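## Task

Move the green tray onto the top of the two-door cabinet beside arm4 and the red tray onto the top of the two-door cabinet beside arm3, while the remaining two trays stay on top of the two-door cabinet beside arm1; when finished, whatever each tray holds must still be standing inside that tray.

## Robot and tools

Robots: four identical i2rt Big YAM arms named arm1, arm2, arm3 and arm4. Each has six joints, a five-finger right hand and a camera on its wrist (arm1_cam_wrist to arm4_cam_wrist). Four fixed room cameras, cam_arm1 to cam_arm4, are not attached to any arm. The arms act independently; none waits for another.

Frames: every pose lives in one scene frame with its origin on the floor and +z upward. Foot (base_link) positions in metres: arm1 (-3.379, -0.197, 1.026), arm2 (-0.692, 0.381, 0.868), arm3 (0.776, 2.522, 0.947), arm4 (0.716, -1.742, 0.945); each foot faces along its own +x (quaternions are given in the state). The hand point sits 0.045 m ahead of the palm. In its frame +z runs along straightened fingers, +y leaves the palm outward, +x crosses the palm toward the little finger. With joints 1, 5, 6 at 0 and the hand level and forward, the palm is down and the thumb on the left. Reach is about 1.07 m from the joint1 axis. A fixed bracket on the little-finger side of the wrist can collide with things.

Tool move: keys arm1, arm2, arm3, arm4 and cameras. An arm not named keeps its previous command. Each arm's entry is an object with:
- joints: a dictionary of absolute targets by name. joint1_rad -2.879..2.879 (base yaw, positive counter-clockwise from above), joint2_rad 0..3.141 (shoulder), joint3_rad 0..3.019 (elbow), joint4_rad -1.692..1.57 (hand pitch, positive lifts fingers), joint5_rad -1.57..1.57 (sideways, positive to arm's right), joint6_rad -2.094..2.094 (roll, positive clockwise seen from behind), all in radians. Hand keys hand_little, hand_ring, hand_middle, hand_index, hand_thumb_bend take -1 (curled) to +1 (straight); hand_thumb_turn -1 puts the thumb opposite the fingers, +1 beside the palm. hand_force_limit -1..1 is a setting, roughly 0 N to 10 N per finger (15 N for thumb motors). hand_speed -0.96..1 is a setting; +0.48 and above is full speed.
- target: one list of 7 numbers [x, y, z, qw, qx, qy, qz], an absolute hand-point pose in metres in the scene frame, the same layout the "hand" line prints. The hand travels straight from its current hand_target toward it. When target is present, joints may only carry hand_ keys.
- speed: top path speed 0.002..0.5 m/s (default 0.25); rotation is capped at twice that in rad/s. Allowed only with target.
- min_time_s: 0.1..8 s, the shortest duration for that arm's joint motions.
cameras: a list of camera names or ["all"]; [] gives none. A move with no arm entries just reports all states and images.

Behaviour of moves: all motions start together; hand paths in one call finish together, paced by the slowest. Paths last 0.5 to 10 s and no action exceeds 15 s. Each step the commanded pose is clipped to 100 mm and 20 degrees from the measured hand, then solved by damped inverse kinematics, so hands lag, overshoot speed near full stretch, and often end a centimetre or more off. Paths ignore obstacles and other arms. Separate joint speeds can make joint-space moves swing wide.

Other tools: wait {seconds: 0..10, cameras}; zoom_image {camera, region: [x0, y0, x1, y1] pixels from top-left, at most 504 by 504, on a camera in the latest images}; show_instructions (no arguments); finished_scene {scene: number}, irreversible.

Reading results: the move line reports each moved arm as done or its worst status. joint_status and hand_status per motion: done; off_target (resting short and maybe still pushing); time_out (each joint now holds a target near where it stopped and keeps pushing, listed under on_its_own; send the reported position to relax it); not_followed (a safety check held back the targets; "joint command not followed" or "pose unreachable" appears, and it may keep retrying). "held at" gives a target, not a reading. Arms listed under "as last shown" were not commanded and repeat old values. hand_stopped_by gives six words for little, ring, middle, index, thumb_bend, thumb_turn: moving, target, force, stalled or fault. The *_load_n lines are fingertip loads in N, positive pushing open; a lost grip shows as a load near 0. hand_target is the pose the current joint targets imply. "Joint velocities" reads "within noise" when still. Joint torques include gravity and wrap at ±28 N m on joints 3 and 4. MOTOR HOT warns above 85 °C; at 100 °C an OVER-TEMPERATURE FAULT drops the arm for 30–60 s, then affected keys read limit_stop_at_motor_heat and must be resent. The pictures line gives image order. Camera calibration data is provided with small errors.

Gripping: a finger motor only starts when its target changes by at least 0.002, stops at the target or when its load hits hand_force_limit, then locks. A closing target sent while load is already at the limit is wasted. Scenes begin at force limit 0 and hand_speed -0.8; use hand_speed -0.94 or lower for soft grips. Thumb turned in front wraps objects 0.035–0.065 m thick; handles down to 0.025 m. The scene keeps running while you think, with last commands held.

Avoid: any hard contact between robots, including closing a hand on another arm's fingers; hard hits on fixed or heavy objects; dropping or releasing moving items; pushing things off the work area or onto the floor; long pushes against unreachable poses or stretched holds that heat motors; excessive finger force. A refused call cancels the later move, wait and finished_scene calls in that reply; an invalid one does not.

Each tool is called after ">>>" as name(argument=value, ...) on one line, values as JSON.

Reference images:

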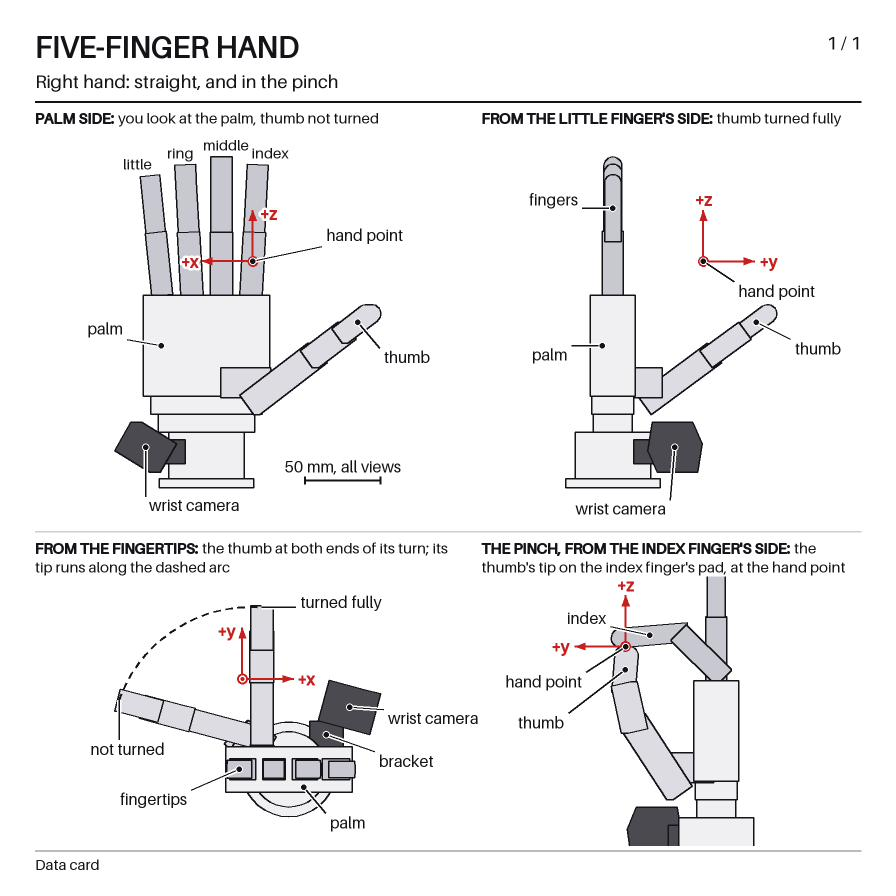

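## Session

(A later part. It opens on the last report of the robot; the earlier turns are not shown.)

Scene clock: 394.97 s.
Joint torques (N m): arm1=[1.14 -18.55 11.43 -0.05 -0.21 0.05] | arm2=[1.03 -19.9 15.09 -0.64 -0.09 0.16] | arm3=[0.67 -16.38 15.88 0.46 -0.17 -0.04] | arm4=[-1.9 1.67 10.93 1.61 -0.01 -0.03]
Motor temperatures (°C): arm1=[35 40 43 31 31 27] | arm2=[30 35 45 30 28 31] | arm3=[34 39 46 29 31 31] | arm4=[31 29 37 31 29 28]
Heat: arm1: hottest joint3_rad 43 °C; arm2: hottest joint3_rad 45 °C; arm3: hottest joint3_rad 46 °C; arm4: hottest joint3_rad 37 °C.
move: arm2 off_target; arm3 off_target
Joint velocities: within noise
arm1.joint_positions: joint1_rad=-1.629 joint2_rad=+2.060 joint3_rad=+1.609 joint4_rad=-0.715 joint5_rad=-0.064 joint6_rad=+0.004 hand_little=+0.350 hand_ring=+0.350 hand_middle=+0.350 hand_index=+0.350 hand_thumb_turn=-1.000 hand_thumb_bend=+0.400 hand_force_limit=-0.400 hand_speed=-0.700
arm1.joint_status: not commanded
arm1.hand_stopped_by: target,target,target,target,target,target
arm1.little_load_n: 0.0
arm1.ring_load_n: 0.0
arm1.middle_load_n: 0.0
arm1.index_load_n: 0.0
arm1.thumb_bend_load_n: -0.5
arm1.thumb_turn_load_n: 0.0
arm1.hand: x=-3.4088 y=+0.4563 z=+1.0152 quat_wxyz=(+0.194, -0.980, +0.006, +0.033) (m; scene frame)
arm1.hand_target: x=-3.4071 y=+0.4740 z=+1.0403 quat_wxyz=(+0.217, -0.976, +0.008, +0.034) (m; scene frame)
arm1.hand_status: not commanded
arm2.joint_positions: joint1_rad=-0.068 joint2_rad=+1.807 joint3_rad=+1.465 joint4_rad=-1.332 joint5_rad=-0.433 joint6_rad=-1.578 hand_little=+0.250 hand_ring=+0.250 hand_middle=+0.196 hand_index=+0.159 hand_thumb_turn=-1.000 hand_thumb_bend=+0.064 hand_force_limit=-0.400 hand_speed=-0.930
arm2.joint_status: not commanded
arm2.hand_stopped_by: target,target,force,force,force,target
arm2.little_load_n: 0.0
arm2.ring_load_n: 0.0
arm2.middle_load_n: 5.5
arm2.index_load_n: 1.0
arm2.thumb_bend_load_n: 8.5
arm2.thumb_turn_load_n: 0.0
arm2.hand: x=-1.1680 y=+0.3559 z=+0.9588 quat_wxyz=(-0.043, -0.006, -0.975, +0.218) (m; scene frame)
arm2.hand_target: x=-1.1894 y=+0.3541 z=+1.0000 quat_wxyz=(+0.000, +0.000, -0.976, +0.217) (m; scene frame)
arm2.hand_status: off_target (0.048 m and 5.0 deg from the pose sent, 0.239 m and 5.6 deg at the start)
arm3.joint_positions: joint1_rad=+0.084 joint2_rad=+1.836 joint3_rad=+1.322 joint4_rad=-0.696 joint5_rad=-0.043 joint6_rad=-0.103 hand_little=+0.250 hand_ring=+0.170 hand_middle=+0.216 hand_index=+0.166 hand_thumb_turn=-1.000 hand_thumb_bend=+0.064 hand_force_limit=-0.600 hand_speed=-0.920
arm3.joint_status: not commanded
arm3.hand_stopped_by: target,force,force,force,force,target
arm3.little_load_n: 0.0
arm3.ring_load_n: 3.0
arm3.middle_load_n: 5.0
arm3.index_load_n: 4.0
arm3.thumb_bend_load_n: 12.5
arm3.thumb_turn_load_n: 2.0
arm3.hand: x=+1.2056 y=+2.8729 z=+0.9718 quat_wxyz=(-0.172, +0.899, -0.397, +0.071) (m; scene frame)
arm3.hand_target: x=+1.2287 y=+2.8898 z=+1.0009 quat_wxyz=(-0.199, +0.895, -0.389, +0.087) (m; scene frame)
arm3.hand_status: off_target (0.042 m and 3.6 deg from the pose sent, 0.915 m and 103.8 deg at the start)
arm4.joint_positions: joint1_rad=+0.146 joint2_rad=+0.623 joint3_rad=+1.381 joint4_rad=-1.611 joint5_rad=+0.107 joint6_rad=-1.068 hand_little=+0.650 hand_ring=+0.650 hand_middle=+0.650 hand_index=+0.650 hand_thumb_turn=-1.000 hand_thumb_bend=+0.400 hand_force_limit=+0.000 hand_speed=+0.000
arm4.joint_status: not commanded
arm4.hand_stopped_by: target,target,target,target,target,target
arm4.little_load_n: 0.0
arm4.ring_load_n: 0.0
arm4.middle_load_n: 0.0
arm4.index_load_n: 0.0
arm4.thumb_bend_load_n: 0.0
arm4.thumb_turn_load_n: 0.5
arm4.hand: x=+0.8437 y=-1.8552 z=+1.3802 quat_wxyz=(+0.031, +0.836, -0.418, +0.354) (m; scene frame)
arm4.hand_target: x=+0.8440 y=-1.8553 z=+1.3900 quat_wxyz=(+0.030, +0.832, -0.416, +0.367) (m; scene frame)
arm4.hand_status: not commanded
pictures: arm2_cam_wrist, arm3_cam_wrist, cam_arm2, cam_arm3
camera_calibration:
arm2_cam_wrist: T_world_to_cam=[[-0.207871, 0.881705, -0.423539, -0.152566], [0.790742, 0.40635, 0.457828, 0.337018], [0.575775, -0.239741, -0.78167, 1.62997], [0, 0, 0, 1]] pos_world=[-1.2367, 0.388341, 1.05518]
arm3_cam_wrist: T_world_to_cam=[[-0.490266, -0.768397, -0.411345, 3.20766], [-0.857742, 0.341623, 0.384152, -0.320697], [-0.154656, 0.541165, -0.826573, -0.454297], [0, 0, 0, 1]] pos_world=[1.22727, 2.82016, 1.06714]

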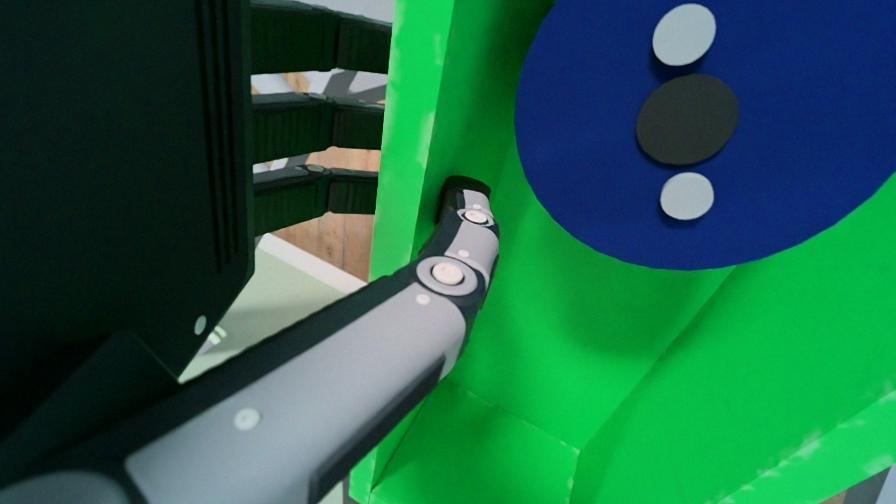

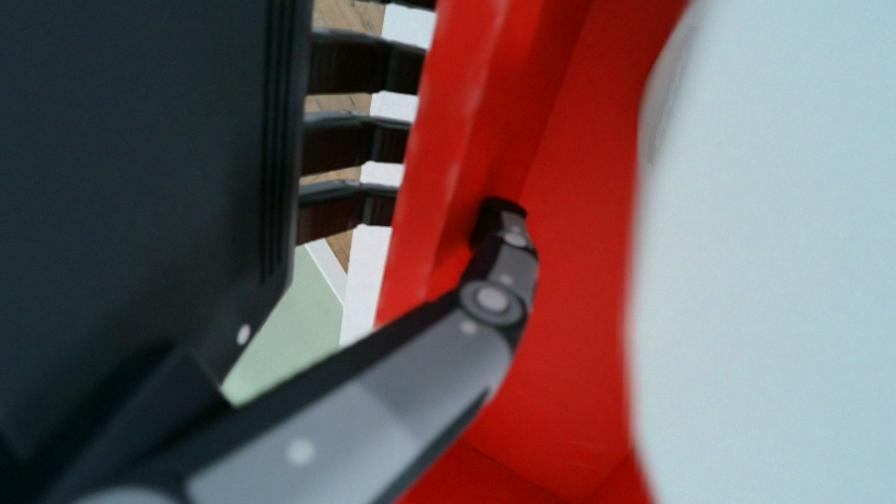

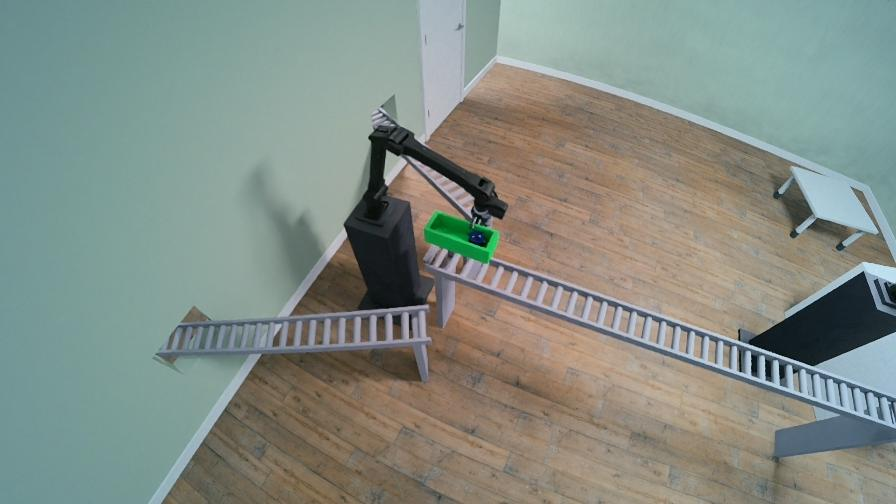

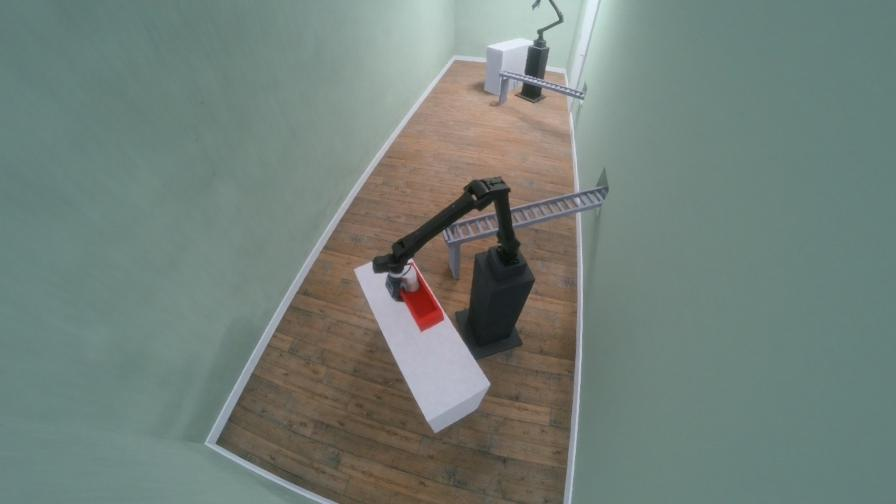

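>>> move(arm2={"target": [-1.0461, -0.0843, 1.0, 0.0553, -0.2493, -0.9439, 0.2092], "speed": 0.14}, arm3={"target": [1.237, 2.8971, 0.868, 0.1985, -0.8953, 0.3893, -0.0863], "speed": 0.1}, cameras=["cam_arm3", "cam_arm2", "arm2_cam_wrist"])

>>> zoom_image(camera="cam_arm2", region=[400, 90, 540, 230])

>>> zoom_image(camera="cam_arm3", region=[320, 210, 560, 450])

Scene clock: 422.87 s.
Joint torques (N m): arm1=[1.08 -18.61 11.43 -0.05 -0.21 0.05] | arm2=[0.44 -16.85 16.31 0.79 0.11 0.22] | arm3=[0.73 -18.32 7.97 1.61 -0.18 -0.04] | arm4=[-1.2 1.85 10.95 1.52 -0.01 0.01]
Motor temperatures (°C): arm1=[35 40 44 31 31 27] | arm2=[30 37 47 30 28 31] | arm3=[34 38 48 29 31 31] | arm4=[31 29 37 31 29 28]
Heat: arm1: hottest joint3_rad 44 °C; arm2: hottest joint3_rad 47 °C; arm3: hottest joint3_rad 48 °C; arm4: hottest joint3_rad 37 °C.
move: arm2 off_target; arm3 done
Joint velocities: within noise
arm1, arm4: as last shown
arm1.ring_load_n: 0.5
arm1.thumb_bend_load_n: 0.0
arm1.thumb_turn_load_n: -0.5
arm2.joint_positions: joint1_rad=+0.788 joint2_rad=+1.770 joint3_rad=+1.452 joint4_rad=-0.905 joint5_rad=-0.092 joint6_rad=-0.192 hand_little=+0.250 hand_ring=+0.250 hand_middle=+0.196 hand_index=+0.159 hand_thumb_turn=-1.000 hand_thumb_bend=+0.064 hand_force_limit=-0.400 hand_speed=-0.930
arm2.joint_status: not commanded
arm2.hand_stopped_by: target,target,force,force,force,target
arm2.little_load_n: 0.0
arm2.ring_load_n: 0.0
arm2.middle_load_n: 5.5
arm2.index_load_n: 1.5
arm2.thumb_bend_load_n: 8.5
arm2.thumb_turn_load_n: 0.5
arm2.hand: x=-1.0275 y=-0.0611 z=+0.9728 quat_wxyz=(+0.041, -0.246, -0.952, +0.180) (m; scene frame)
arm2.hand_target: x=-1.0447 y=-0.0825 z=+1.0007 quat_wxyz=(+0.055, -0.249, -0.944, +0.210) (m; scene frame)
arm2.hand_status: off_target (0.040 m and 3.9 deg from the pose sent, 0.459 m and 30.3 deg at the start)
arm3.joint_positions: joint1_rad=+0.084 joint2_rad=+2.051 joint3_rad=+1.322 joint4_rad=-0.437 joint5_rad=-0.043 joint6_rad=-0.104 hand_little=+0.250 hand_ring=+0.170 hand_middle=+0.216 hand_index=+0.166 hand_thumb_turn=-1.000 hand_thumb_bend=+0.064 hand_force_limit=-0.600 hand_speed=-0.920
arm3.joint_status: not commanded
arm3.hand_stopped_by: target,force,force,force,force,target
arm3.little_load_n: 0.0
arm3.ring_load_n: 3.0
arm3.middle_load_n: 5.0
arm3.index_load_n: 4.0
arm3.thumb_bend_load_n: 13.0
arm3.thumb_turn_load_n: 2.0
arm3.hand: x=+1.2342 y=+2.8946 z=+0.8643 quat_wxyz=(-0.191, +0.895, -0.395, +0.082) (m; scene frame)
arm3.hand_target: x=+1.2368 y=+2.8971 z=+0.8679 quat_wxyz=(-0.198, +0.895, -0.389, +0.086) (m; scene frame)
arm3.hand_status: done (0.005 m and 1.2 deg from the pose sent, 0.111 m and 3.6 deg at the start)
arm4.thumb_turn_load_n: 0.0
pictures: arm2_cam_wrist, cam_arm2, cam_arm3
camera_calibration:
arm2_cam_wrist: T_world_to_cam=[[0.232431, 0.90951, -0.344626, 0.627579], [0.90351, -0.0707351, 0.422688, 0.509773], [0.360062, -0.409619, -0.838193, 1.28298], [0, 0, 0, 1]] pos_world=[-1.06841, -0.00919903, 1.07619]

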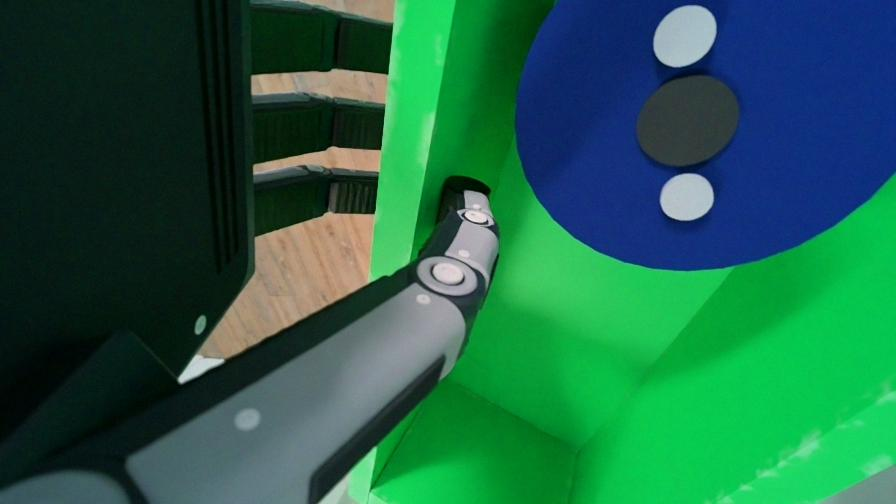

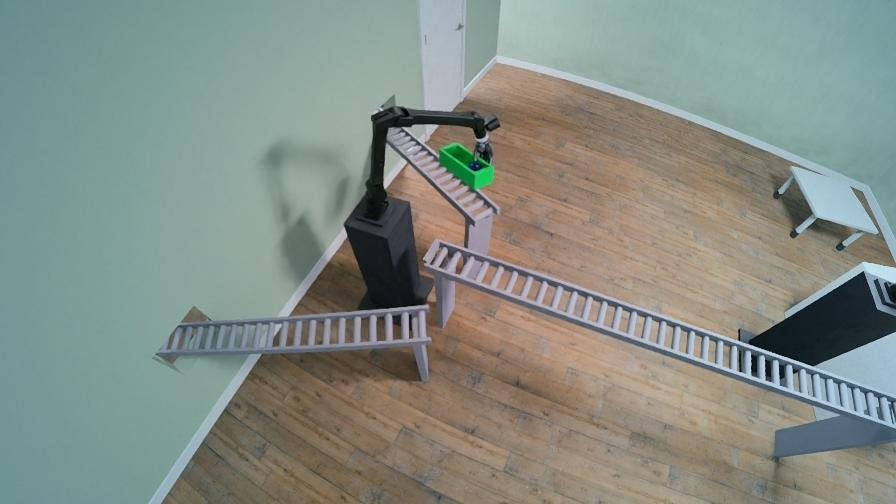

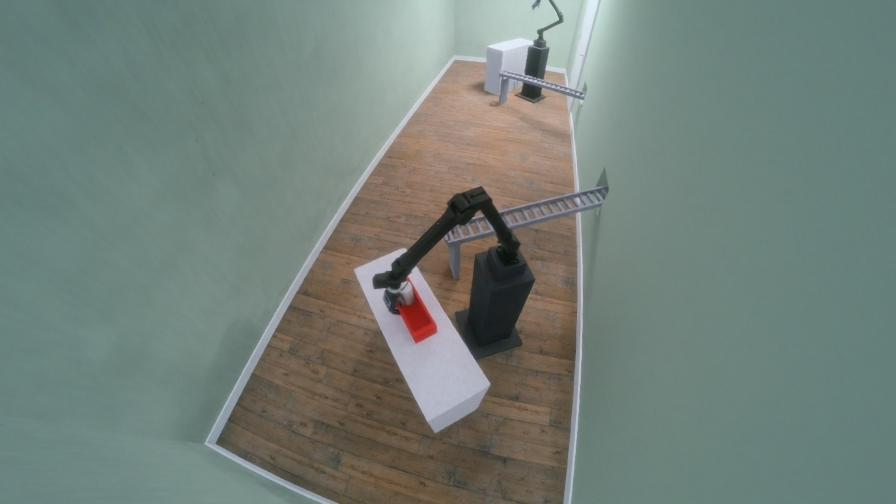

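Scaled by 3.600 from the camera's 896x504 image, which has a finer 1280x720 frame.

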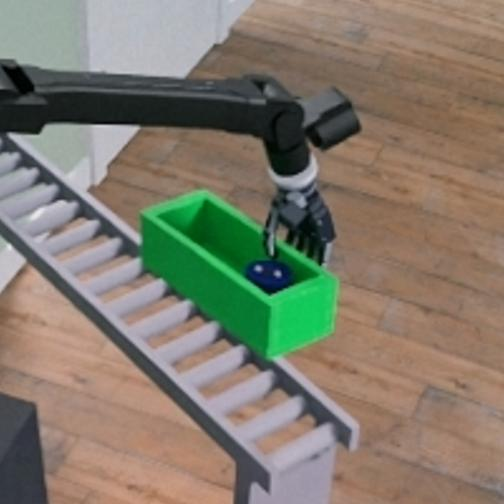

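Scaled by 2.100 from the camera's 896x504 image, which has a finer 1280x720 frame.

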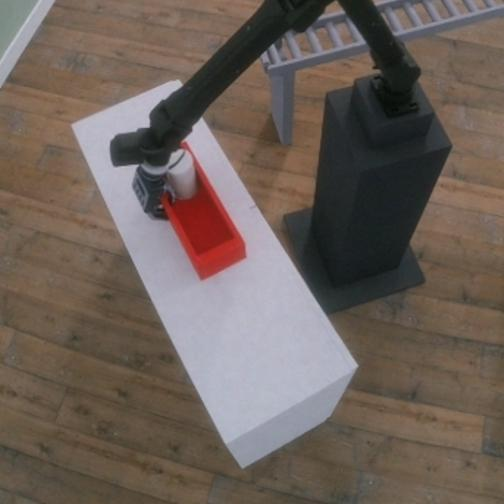

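>>> move(arm2={"target": [-1.0461, -0.0843, 0.81, 0.0882, -0.2419, -0.9452, 0.2004], "speed": 0.12}, arm3={"target": [1.236, 2.896, 0.842, 0.1985, -0.8953, 0.3893, -0.0863], "speed": 0.05}, cameras=["cam_arm2", "arm2_cam_wrist"])

>>> zoom_image(camera="cam_arm2", region=[410, 130, 520, 230])

Scene clock: 433.17 s.
Joint torques (N m): arm1=[1.08 -18.61 11.43 -0.06 -0.21 0.05] | arm2=[1.03 -18.9 8.94 1.51 0.24 0.1] | arm3=[0.67 -18.26 7.83 1.61 -0.2 -0.04] | arm4=[-1.61 2.08 10.88 1.47 -0.03 -0.01]
Motor temperatures (°C): arm1=[35 40 44 31 31 27] | arm2=[30 37 50 30 28 31] | arm3=[34 38 47 29 31 31] | arm4=[31 29 38 31 29 28]
Heat: arm1: hottest joint3_rad 44 °C; arm2: hottest joint3_rad 50 °C; arm3: hottest joint3_rad 47 °C; arm4: hottest joint3_rad 38 °C.
move: arm2 off_target; arm3 done
Joint velocities: within noise
arm1, arm4: as last shown
arm1.ring_load_n: 0.0
arm1.thumb_turn_load_n: 0.0
arm2.joint_positions: joint1_rad=+0.806 joint2_rad=+1.994 joint3_rad=+1.285 joint4_rad=-0.462 joint5_rad=-0.019 joint6_rad=-0.191 hand_little=+0.250 hand_ring=+0.250 hand_middle=+0.196 hand_index=+0.159 hand_thumb_turn=-1.000 hand_thumb_bend=+0.064 hand_force_limit=-0.400 hand_speed=-0.930
arm2.joint_status: not commanded
arm2.hand_stopped_by: target,target,force,force,force,target
arm2.little_load_n: 0.0
arm2.ring_load_n: 0.0
arm2.middle_load_n: 5.5
arm2.index_load_n: 2.0
arm2.thumb_bend_load_n: 8.5
arm2.thumb_turn_load_n: 0.5
arm2.hand: x=-1.0443 y=-0.0727 z=+0.8035 quat_wxyz=(+0.083, -0.243, -0.948, +0.188) (m; scene frame)
arm2.hand_target: x=-1.0460 y=-0.0842 z=+0.8102 quat_wxyz=(+0.088, -0.242, -0.945, +0.200) (m; scene frame)
arm2.hand_status: off_target (0.013 m and 1.6 deg from the pose sent, 0.166 m and 6.0 deg at the start)
arm3.joint_positions: joint1_rad=+0.084 joint2_rad=+2.091 joint3_rad=+1.306 joint4_rad=-0.381 joint5_rad=-0.043 joint6_rad=-0.105 hand_little=+0.250 hand_ring=+0.170 hand_middle=+0.216 hand_index=+0.166 hand_thumb_turn=-1.000 hand_thumb_bend=+0.064 hand_force_limit=-0.600 hand_speed=-0.920
arm3.joint_status: not commanded
arm3.hand_stopped_by: target,force,force,force,force,target
arm3.little_load_n: 0.0
arm3.ring_load_n: 3.0
arm3.middle_load_n: 5.0
arm3.index_load_n: 4.0
arm3.thumb_bend_load_n: 13.0
arm3.thumb_turn_load_n: 2.0
arm3.hand: x=+1.2323 y=+2.8934 z=+0.8389 quat_wxyz=(-0.191, +0.895, -0.395, +0.082) (m; scene frame)
arm3.hand_target: x=+1.2359 y=+2.8961 z=+0.8420 quat_wxyz=(-0.198, +0.895, -0.389, +0.086) (m; scene frame)
arm3.hand_status: done (0.005 m and 1.2 deg from the pose sent, 0.022 m and 1.2 deg at the start)
pictures: arm2_cam_wrist, cam_arm2
camera_calibration:
arm2_cam_wrist: T_world_to_cam=[[0.212563, 0.908487, -0.359817, 0.575004], [0.935144, -0.0823305, 0.344567, 0.690731], [0.283411, -0.409723, -0.867067, 1.08544], [0, 0, 0, 1]] pos_world=[-1.07578, -0.0207858, 0.910042]

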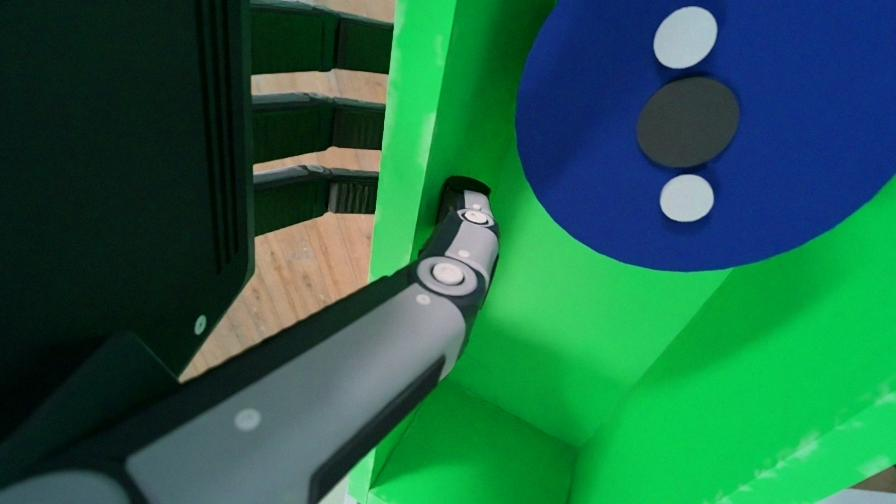

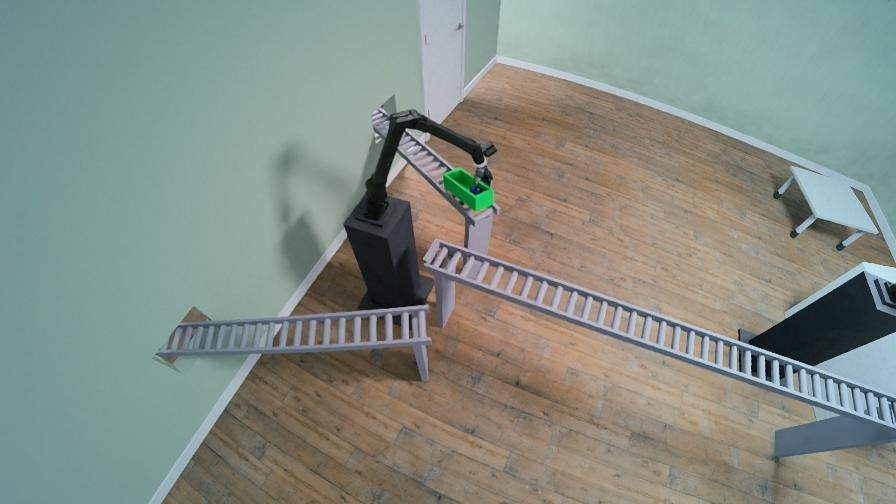

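Scaled by 4.582 from the camera's 896x504 image, which has a finer 1280x720 frame.

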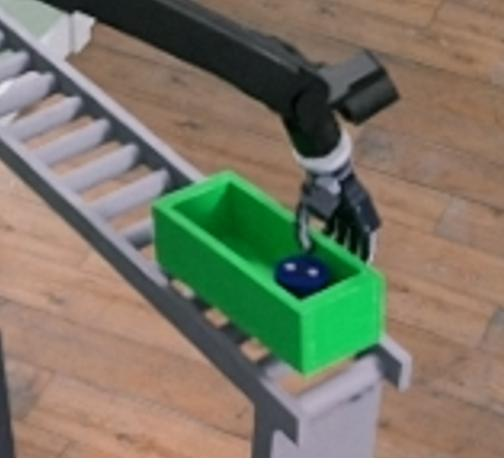

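>>> zoom_image(camera="cam_arm2", region=[450, 180, 510, 230])

Scaled by 8.400 from the camera's 896x504 image, which has a finer 1280x720 frame.

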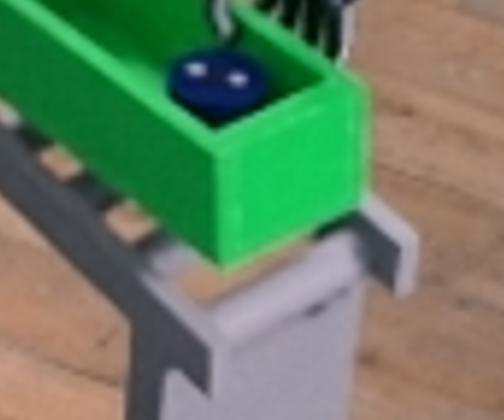

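>>> move(arm2={"target": [-1.0444, -0.0934, 0.78, 0.0882, -0.2419, -0.9452, 0.2004], "speed": 0.06}, arm3={"target": [1.236, 2.896, 0.826, 0.1985, -0.8953, 0.3893, -0.0863], "speed": 0.04}, cameras=["cam_arm2", "cam_arm3"])

>>> zoom_image(camera="cam_arm2", region=[450, 180, 510, 230])

Scene clock: 457.33 s.
Joint torques (N m): arm1=[1.08 -18.61 11.43 -0.05 -0.21 0.06] | arm2=[1.38 -18.49 9.36 1.54 0.24 0.13] | arm3=[0.62 -17.32 7.49 1.77 -0.18 -0.04] | arm4=[-1.38 1.85 10.8 1.61 -0.02 -0.03]
Motor temperatures (°C): arm1=[35 41 44 31 31 27] | arm2=[30 36 47 31 28 31] | arm3=[34 38 46 29 31 31] | arm4=[31 29 38 31 29 28]
Heat: arm1: hottest joint3_rad 44 °C; arm2: hottest joint3_rad 47 °C; arm3: hottest joint3_rad 46 °C; arm4: hottest joint3_rad 38 °C.
move: arm2 off_target; arm3 done
Joint velocities: within noise
arm1, arm4: as last shown
arm2.joint_positions: joint1_rad=+0.818 joint2_rad=+2.051 joint3_rad=+1.285 joint4_rad=-0.408 joint5_rad=-0.015 joint6_rad=-0.178 hand_little=+0.250 hand_ring=+0.250 hand_middle=+0.196 hand_index=+0.159 hand_thumb_turn=-1.000 hand_thumb_bend=+0.064 hand_force_limit=-0.400 hand_speed=-0.930
arm2.joint_status: not commanded
arm2.hand_stopped_by: target,target,force,force,force,target
arm2.little_load_n: -0.5
arm2.ring_load_n: 0.0
arm2.middle_load_n: 4.5
arm2.index_load_n: 2.0
arm2.thumb_bend_load_n: 7.0
arm2.thumb_turn_load_n: -1.0
arm2.hand: x=-1.0406 y=-0.0794 z=+0.7744 quat_wxyz=(+0.082, -0.243, -0.948, +0.187) (m; scene frame)
arm2.hand_target: x=-1.0442 y=-0.0933 z=+0.7803 quat_wxyz=(+0.088, -0.242, -0.945, +0.201) (m; scene frame)
arm2.hand_status: off_target (0.016 m and 1.7 deg from the pose sent, 0.031 m and 1.6 deg at the start)
arm3.joint_positions: joint1_rad=+0.084 joint2_rad=+2.107 joint3_rad=+1.306 joint4_rad=-0.352 joint5_rad=-0.043 joint6_rad=-0.105 hand_little=+0.250 hand_ring=+0.170 hand_middle=+0.216 hand_index=+0.165 hand_thumb_turn=-1.000 hand_thumb_bend=+0.064 hand_force_limit=-0.600 hand_speed=-0.920
arm3.joint_status: not commanded
arm3.hand_stopped_by: target,force,force,force,force,target
arm3.little_load_n: 0.0
arm3.ring_load_n: 3.0
arm3.middle_load_n: 3.5
arm3.index_load_n: 3.0
arm3.thumb_bend_load_n: 12.5
arm3.thumb_turn_load_n: 1.5
arm3.hand: x=+1.2355 y=+2.8958 z=+0.8315 quat_wxyz=(-0.197, +0.894, -0.394, +0.085) (m; scene frame)
arm3.hand_target: x=+1.2359 y=+2.8960 z=+0.8260 quat_wxyz=(-0.198, +0.895, -0.389, +0.086) (m; scene frame)
arm3.hand_status: done (0.006 m and 0.6 deg from the pose sent, 0.014 m and 1.2 deg at the start)
pictures: cam_arm2, cam_arm3

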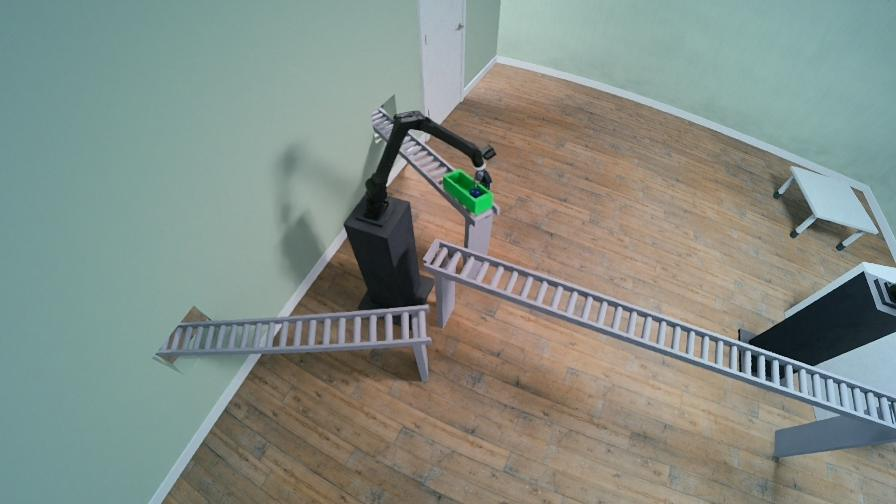

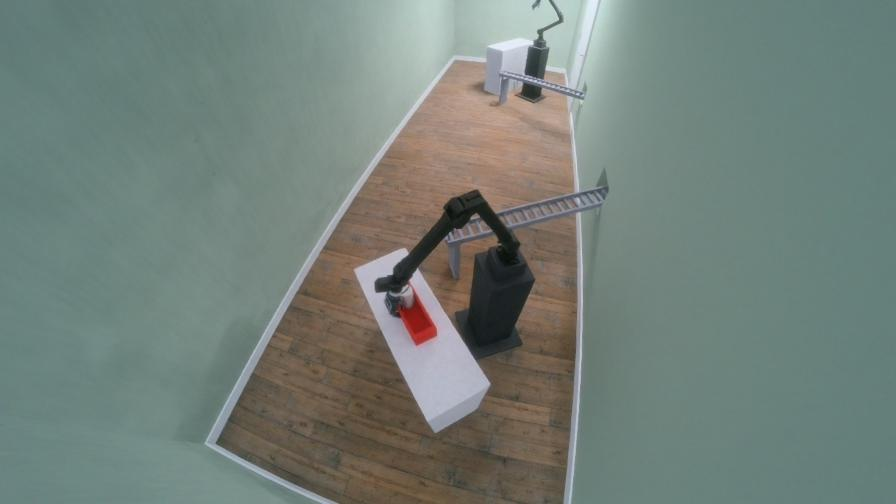

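Scaled by 8.400 from the camera's 896x504 image, which has a finer 1280x720 frame.

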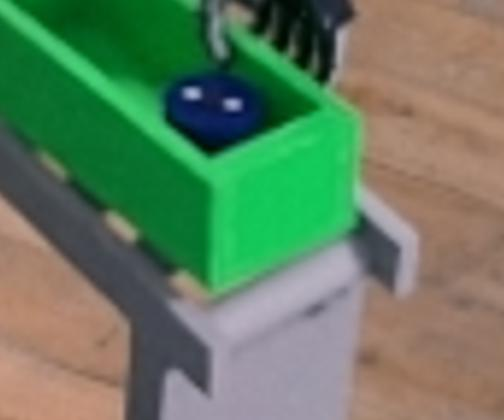

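>>> move(arm2={"target": [-1.0483, -0.1003, 0.785, 0.0882, -0.2419, -0.9452, 0.2004], "speed": 0.05}, arm3={"target": [1.236, 2.896, 0.812, 0.1985, -0.8953, 0.3893, -0.0863], "speed": 0.04}, cameras=["cam_arm2", "arm2_cam_wrist"])

>>> zoom_image(camera="cam_arm2", region=[450, 180, 510, 230])

Scene clock: 461.73 s.
Joint torques (N m): arm1=[1.08 -18.55 11.43 -0.06 -0.21 0.05] | arm2=[1.03 -18.26 11.74 0.55 0.28 0.12] | arm3=[0.62 -15.74 7.25 2.03 -0.18 -0.04] | arm4=[-1.79 1.67 10.86 1.52 -0.01 -0.04]
Motor temperatures (°C): arm1=[35 41 44 31 31 27] | arm2=[30 37 47 31 28 31] | arm3=[34 38 46 29 31 31] | arm4=[31 29 38 31 29 28]
Heat: arm1: hottest joint3_rad 44 °C; arm2: hottest joint3_rad 47 °C; arm3: hottest joint3_rad 46 °C; arm4: hottest joint3_rad 38 °C.
move: arm2 off_target; arm3 off_target
Joint velocities: within noise
arm1, arm4: as last shown
arm2.joint_positions: joint1_rad=+0.820 joint2_rad=+2.051 joint3_rad=+1.285 joint4_rad=-0.408 joint5_rad=-0.015 joint6_rad=-0.178 hand_little=+0.250 hand_ring=+0.250 hand_middle=+0.196 hand_index=+0.159 hand_thumb_turn=-1.000 hand_thumb_bend=+0.064 hand_force_limit=-0.400 hand_speed=-0.930
arm2.joint_status: not commanded
arm2.hand_stopped_by: target,target,force,force,force,target
arm2.little_load_n: 0.0
arm2.ring_load_n: 0.0
arm2.middle_load_n: 4.5
arm2.index_load_n: 2.0
arm2.thumb_bend_load_n: 7.0
arm2.thumb_turn_load_n: -1.0
arm2.hand: x=-1.0397 y=-0.0802 z=+0.7744 quat_wxyz=(+0.082, -0.243, -0.948, +0.187) (m; scene frame)
arm2.hand_target: x=-1.0478 y=-0.0998 z=+0.7855 quat_wxyz=(+0.088, -0.242, -0.945, +0.201) (m; scene frame)
arm2.hand_status: off_target (0.024 m and 1.7 deg from the pose sent, 0.025 m and 1.8 deg at the start)
arm3.joint_positions: joint1_rad=+0.084 joint2_rad=+2.110 joint3_rad=+1.306 joint4_rad=-0.329 joint5_rad=-0.044 joint6_rad=-0.105 hand_little=+0.250 hand_ring=+0.170 hand_middle=+0.216 hand_index=+0.165 hand_thumb_turn=-1.000 hand_thumb_bend=+0.064 hand_force_limit=-0.600 hand_speed=-0.920
arm3.joint_status: not commanded
arm3.hand_stopped_by: target,force,force,force,force,target
arm3.little_load_n: 0.0
arm3.ring_load_n: 2.5
arm3.middle_load_n: 1.5
arm3.index_load_n: 2.5
arm3.thumb_bend_load_n: 7.5
arm3.thumb_turn_load_n: 1.0
arm3.hand: x=+1.2396 y=+2.8990 z=+0.8309 quat_wxyz=(-0.205, +0.892, -0.393, +0.090) (m; scene frame)
arm3.hand_target: x=+1.2354 y=+2.8957 z=+0.8125 quat_wxyz=(-0.198, +0.895, -0.389, +0.086) (m; scene frame)
arm3.hand_status: off_target (0.019 m and 1.0 deg from the pose sent, 0.020 m and 0.6 deg at the start)
pictures: arm2_cam_wrist, cam_arm2
camera_calibration:
arm2_cam_wrist: T_world_to_cam=[[0.213108, 0.90902, -0.358144, 0.569672], [0.934318, -0.08241, 0.346783, 0.693157], [0.285718, -0.408523, -0.866876, 1.05827], [0, 0, 0, 1]] pos_world=[-1.0714, -0.0283928, 0.881039]

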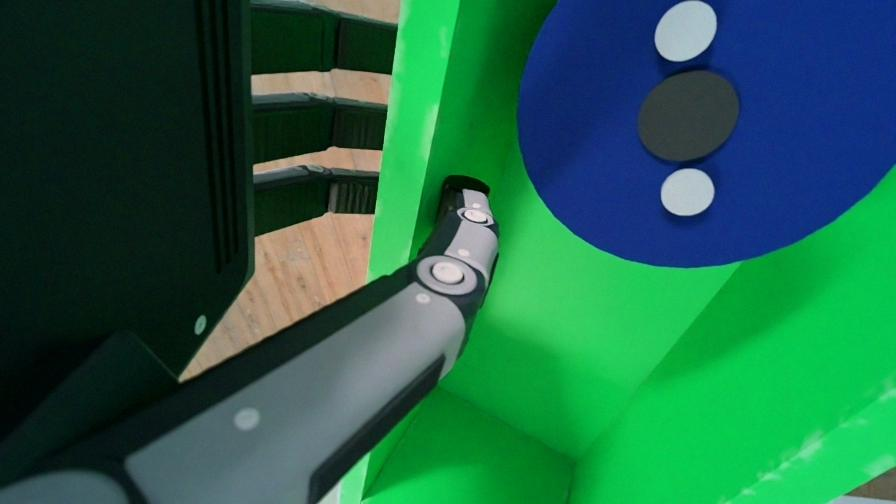

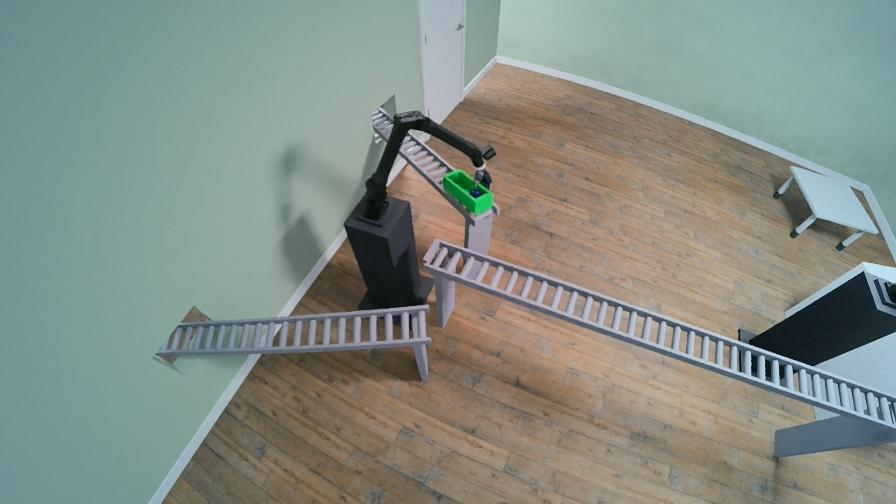

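Scaled by 8.400 from the camera's 896x504 image, which has a finer 1280x720 frame.

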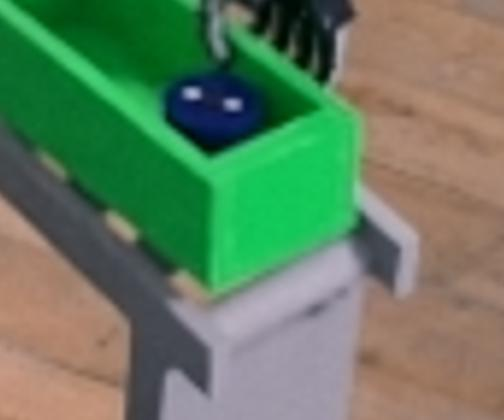

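>>> move(arm2={"target": [-1.0508, -0.1047, 0.79, 0.0882, -0.2419, -0.9452, 0.2004], "speed": 0.05}, arm3={"target": [1.2345, 2.8948, 0.800, 0.1985, -0.8953, 0.3893, -0.0863], "speed": 0.04}, cameras=["cam_arm2", "arm3_cam_wrist", "cam_arm3"])

>>> zoom_image(camera="cam_arm2", region=[450, 180, 510, 230])

>>> zoom_image(camera="cam_arm3", region=[340, 230, 480, 370])

Scene clock: 465.73 s.
Joint torques (N m): arm1=[1.08 -18.55 11.41 -0.05 -0.21 0.05] | arm2=[1.26 -17.96 12.96 0.21 0.23 0.09] | arm3=[0.62 -14.8 6.46 2.17 -0.11 -0.04] | arm4=[-1.32 1.73 10.91 1.51 -0.02 -0.01]
Motor temperatures (°C): arm1=[35 41 44 31 31 27] | arm2=[30 37 47 30 28 31] | arm3=[34 38 45 29 31 31] | arm4=[31 29 38 31 29 28]
Heat: arm1: hottest joint3_rad 44 °C; arm2: hottest joint3_rad 47 °C; arm3: hottest joint3_rad 45 °C; arm4: hottest joint3_rad 38 °C.
move: arm2 off_target; arm3 off_target
Joint velocities: within noise
arm1, arm4: as last shown
arm2.joint_positions: joint1_rad=+0.822 joint2_rad=+2.051 joint3_rad=+1.290 joint4_rad=-0.422 joint5_rad=-0.013 joint6_rad=-0.174 hand_little=+0.250 hand_ring=+0.250 hand_middle=+0.196 hand_index=+0.159 hand_thumb_turn=-1.000 hand_thumb_bend=+0.064 hand_force_limit=-0.400 hand_speed=-0.930
arm2.joint_status: not commanded
arm2.hand_stopped_by: target,target,force,force,force,target
arm2.little_load_n: 0.0
arm2.ring_load_n: 0.0
arm2.middle_load_n: 5.0
arm2.index_load_n: 2.5
arm2.thumb_bend_load_n: 8.5
arm2.thumb_turn_load_n: 0.5
arm2.hand: x=-1.0383 y=-0.0796 z=+0.7753 quat_wxyz=(+0.080, -0.244, -0.949, +0.183) (m; scene frame)
arm2.hand_target: x=-1.0499 y=-0.1039 z=+0.7909 quat_wxyz=(+0.088, -0.242, -0.945, +0.201) (m; scene frame)
arm2.hand_status: off_target (0.032 m and 2.3 deg from the pose sent, 0.031 m and 1.8 deg at the start)
arm3.joint_positions: joint1_rad=+0.084 joint2_rad=+2.114 joint3_rad=+1.306 joint4_rad=-0.306 joint5_rad=-0.045 joint6_rad=-0.105 hand_little=+0.250 hand_ring=+0.170 hand_middle=+0.215 hand_index=+0.165 hand_thumb_turn=-1.000 hand_thumb_bend=+0.062 hand_force_limit=-0.600 hand_speed=-0.920
arm3.joint_status: not commanded
arm3.hand_stopped_by: target,force,force,force,force,target
arm3.little_load_n: 0.0
arm3.ring_load_n: 1.0
arm3.middle_load_n: 0.0
arm3.index_load_n: 0.5
arm3.thumb_bend_load_n: 4.0
arm3.thumb_turn_load_n: 0.5
arm3.hand: x=+1.2438 y=+2.9024 z=+0.8304 quat_wxyz=(-0.214, +0.890, -0.391, +0.094) (m; scene frame)
arm3.hand_target: x=+1.2335 y=+2.8941 z=+0.8014 quat_wxyz=(-0.198, +0.895, -0.389, +0.086) (m; scene frame)
arm3.hand_status: off_target (0.033 m and 2.1 deg from the pose sent, 0.032 m and 1.0 deg at the start)
pictures: arm3_cam_wrist, cam_arm2, cam_arm3
camera_calibration:
arm3_cam_wrist: T_world_to_cam=[[-0.453464, -0.742915, -0.49239, 3.13846], [-0.886481, 0.318727, 0.335507, -0.101056], [-0.092315, 0.588634, -0.803111, -0.815985], [0, 0, 0, 1]] pos_world=[1.25827, 2.84413, 0.923923]

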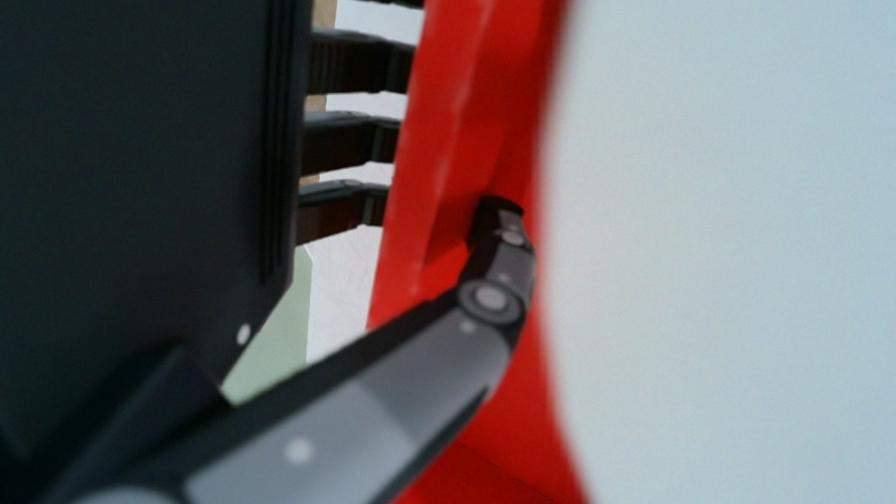

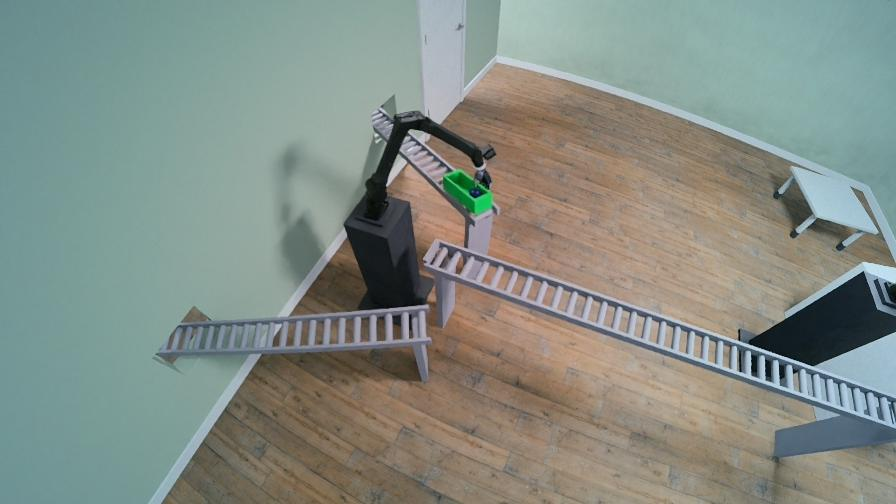

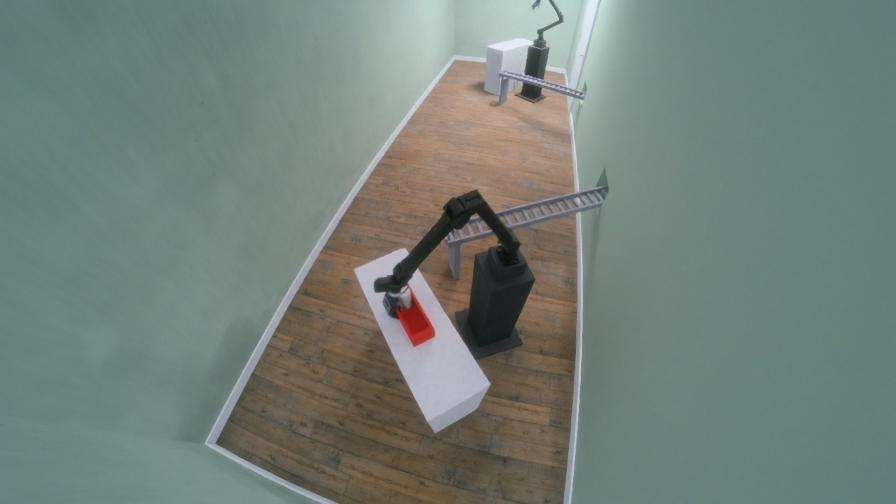

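Scaled by 8.400 from the camera's 896x504 image, which has a finer 1280x720 frame.

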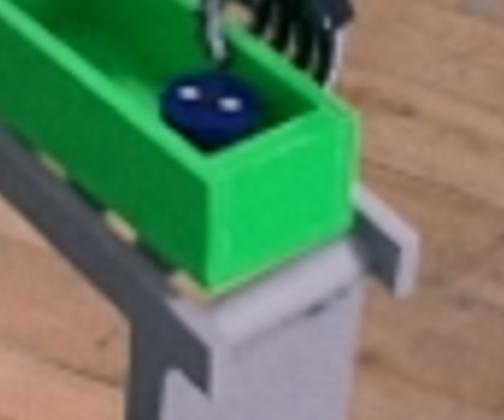

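Scaled by 3.600 from the camera's 896x504 image, which has a finer 1280x720 frame.

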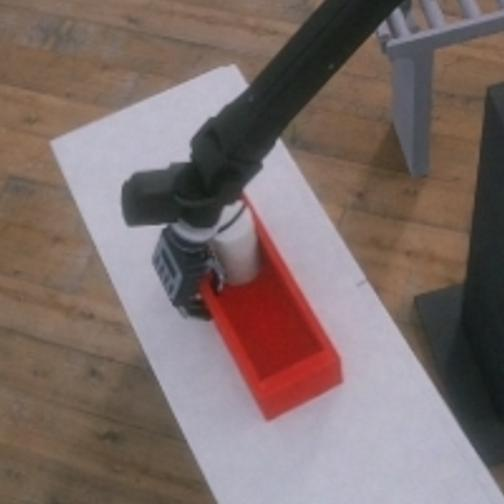

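>>> move(arm2={"target": [-1.0567, -0.1151, 0.797, 0.0882, -0.2419, -0.9452, 0.2004], "speed": 0.05}, arm3={"joints": {"hand_thumb_bend": 0.45, "hand_speed": -0.8}}, cameras=["cam_arm2"])

>>> zoom_image(camera="cam_arm2", region=[450, 180, 510, 230])

Scene clock: 470.13 s.
Joint torques (N m): arm1=[1.08 -18.61 11.43 -0.05 -0.21 0.05] | arm2=[0.91 -18.73 13.34 0.46 0.22 0.13] | arm3=[0.62 -15.97 6.35 1.54 -0.11 -0.04] | arm4=[-1.38 1.73 10.91 1.44 -0.01 -0.02]
Motor temperatures (°C): arm1=[35 41 44 31 31 27] | arm2=[30 37 48 30 28 31] | arm3=[34 38 45 29 31 31] | arm4=[31 29 38 31 29 28]
Heat: arm1: hottest joint3_rad 44 °C; arm2: hottest joint3_rad 48 °C; arm3: hottest joint3_rad 45 °C; arm4: hottest joint3_rad 38 °C.
move: arm2 off_target; arm3 done
Joint velocities: within noise
arm1, arm4: as last shown
arm1.ring_load_n: -0.5
arm2.joint_positions: joint1_rad=+0.825 joint2_rad=+2.065 joint3_rad=+1.335 joint4_rad=-0.456 joint5_rad=-0.012 joint6_rad=-0.174 hand_little=+0.250 hand_ring=+0.250 hand_middle=+0.196 hand_index=+0.159 hand_thumb_turn=-1.000 hand_thumb_bend=+0.064 hand_force_limit=-0.400 hand_speed=-0.930
arm2.joint_status: not commanded
arm2.hand_stopped_by: target,target,force,force,force,target
arm2.little_load_n: 0.0
arm2.ring_load_n: 0.0
arm2.middle_load_n: 5.0
arm2.index_load_n: 2.5
arm2.thumb_bend_load_n: 8.5
arm2.thumb_turn_load_n: 0.5
arm2.hand: x=-1.0444 y=-0.0893 z=+0.7806 quat_wxyz=(+0.080, -0.243, -0.950, +0.181) (m; scene frame)
arm2.hand_target: x=-1.0558 y=-0.1141 z=+0.7979 quat_wxyz=(+0.088, -0.242, -0.945, +0.201) (m; scene frame)
arm2.hand_status: off_target (0.033 m and 2.4 deg from the pose sent, 0.046 m and 2.3 deg at the start)
arm3.joint_positions: joint1_rad=+0.084 joint2_rad=+2.129 joint3_rad=+1.306 joint4_rad=-0.291 joint5_rad=-0.045 joint6_rad=-0.105 hand_little=+0.250 hand_ring=+0.170 hand_middle=+0.215 hand_index=+0.165 hand_thumb_turn=-1.000 hand_thumb_bend=+0.450 hand_force_limit=-0.600 hand_speed=-0.800
arm3.joint_status: all done
arm3.hand_stopped_by: target,force,force,force,target,target
arm3.little_load_n: 0.0
arm3.ring_load_n: 0.0
arm3.middle_load_n: 0.0
arm3.index_load_n: 0.0
arm3.thumb_bend_load_n: 0.0
arm3.thumb_turn_load_n: 0.0
arm3.hand: x=+1.2438 y=+2.9025 z=+0.8224 quat_wxyz=(-0.213, +0.890, -0.391, +0.094) (m; scene frame)
arm3.hand_target: x=+1.2334 y=+2.8941 z=+0.8013 quat_wxyz=(-0.198, +0.895, -0.389, +0.086) (m; scene frame)
arm3.hand_status: not commanded
pictures: cam_arm2

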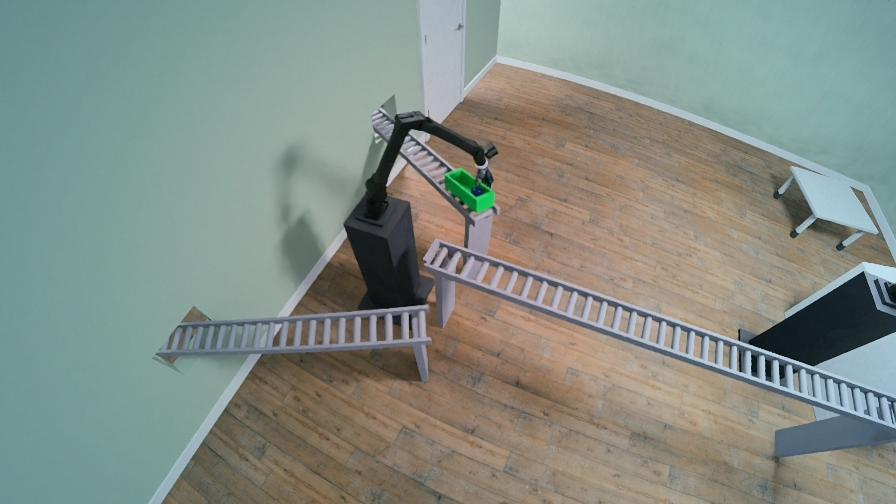

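Scaled by 8.400 from the camera's 896x504 image, which has a finer 1280x720 frame.

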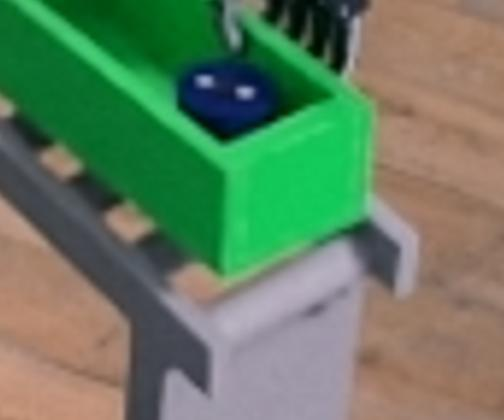

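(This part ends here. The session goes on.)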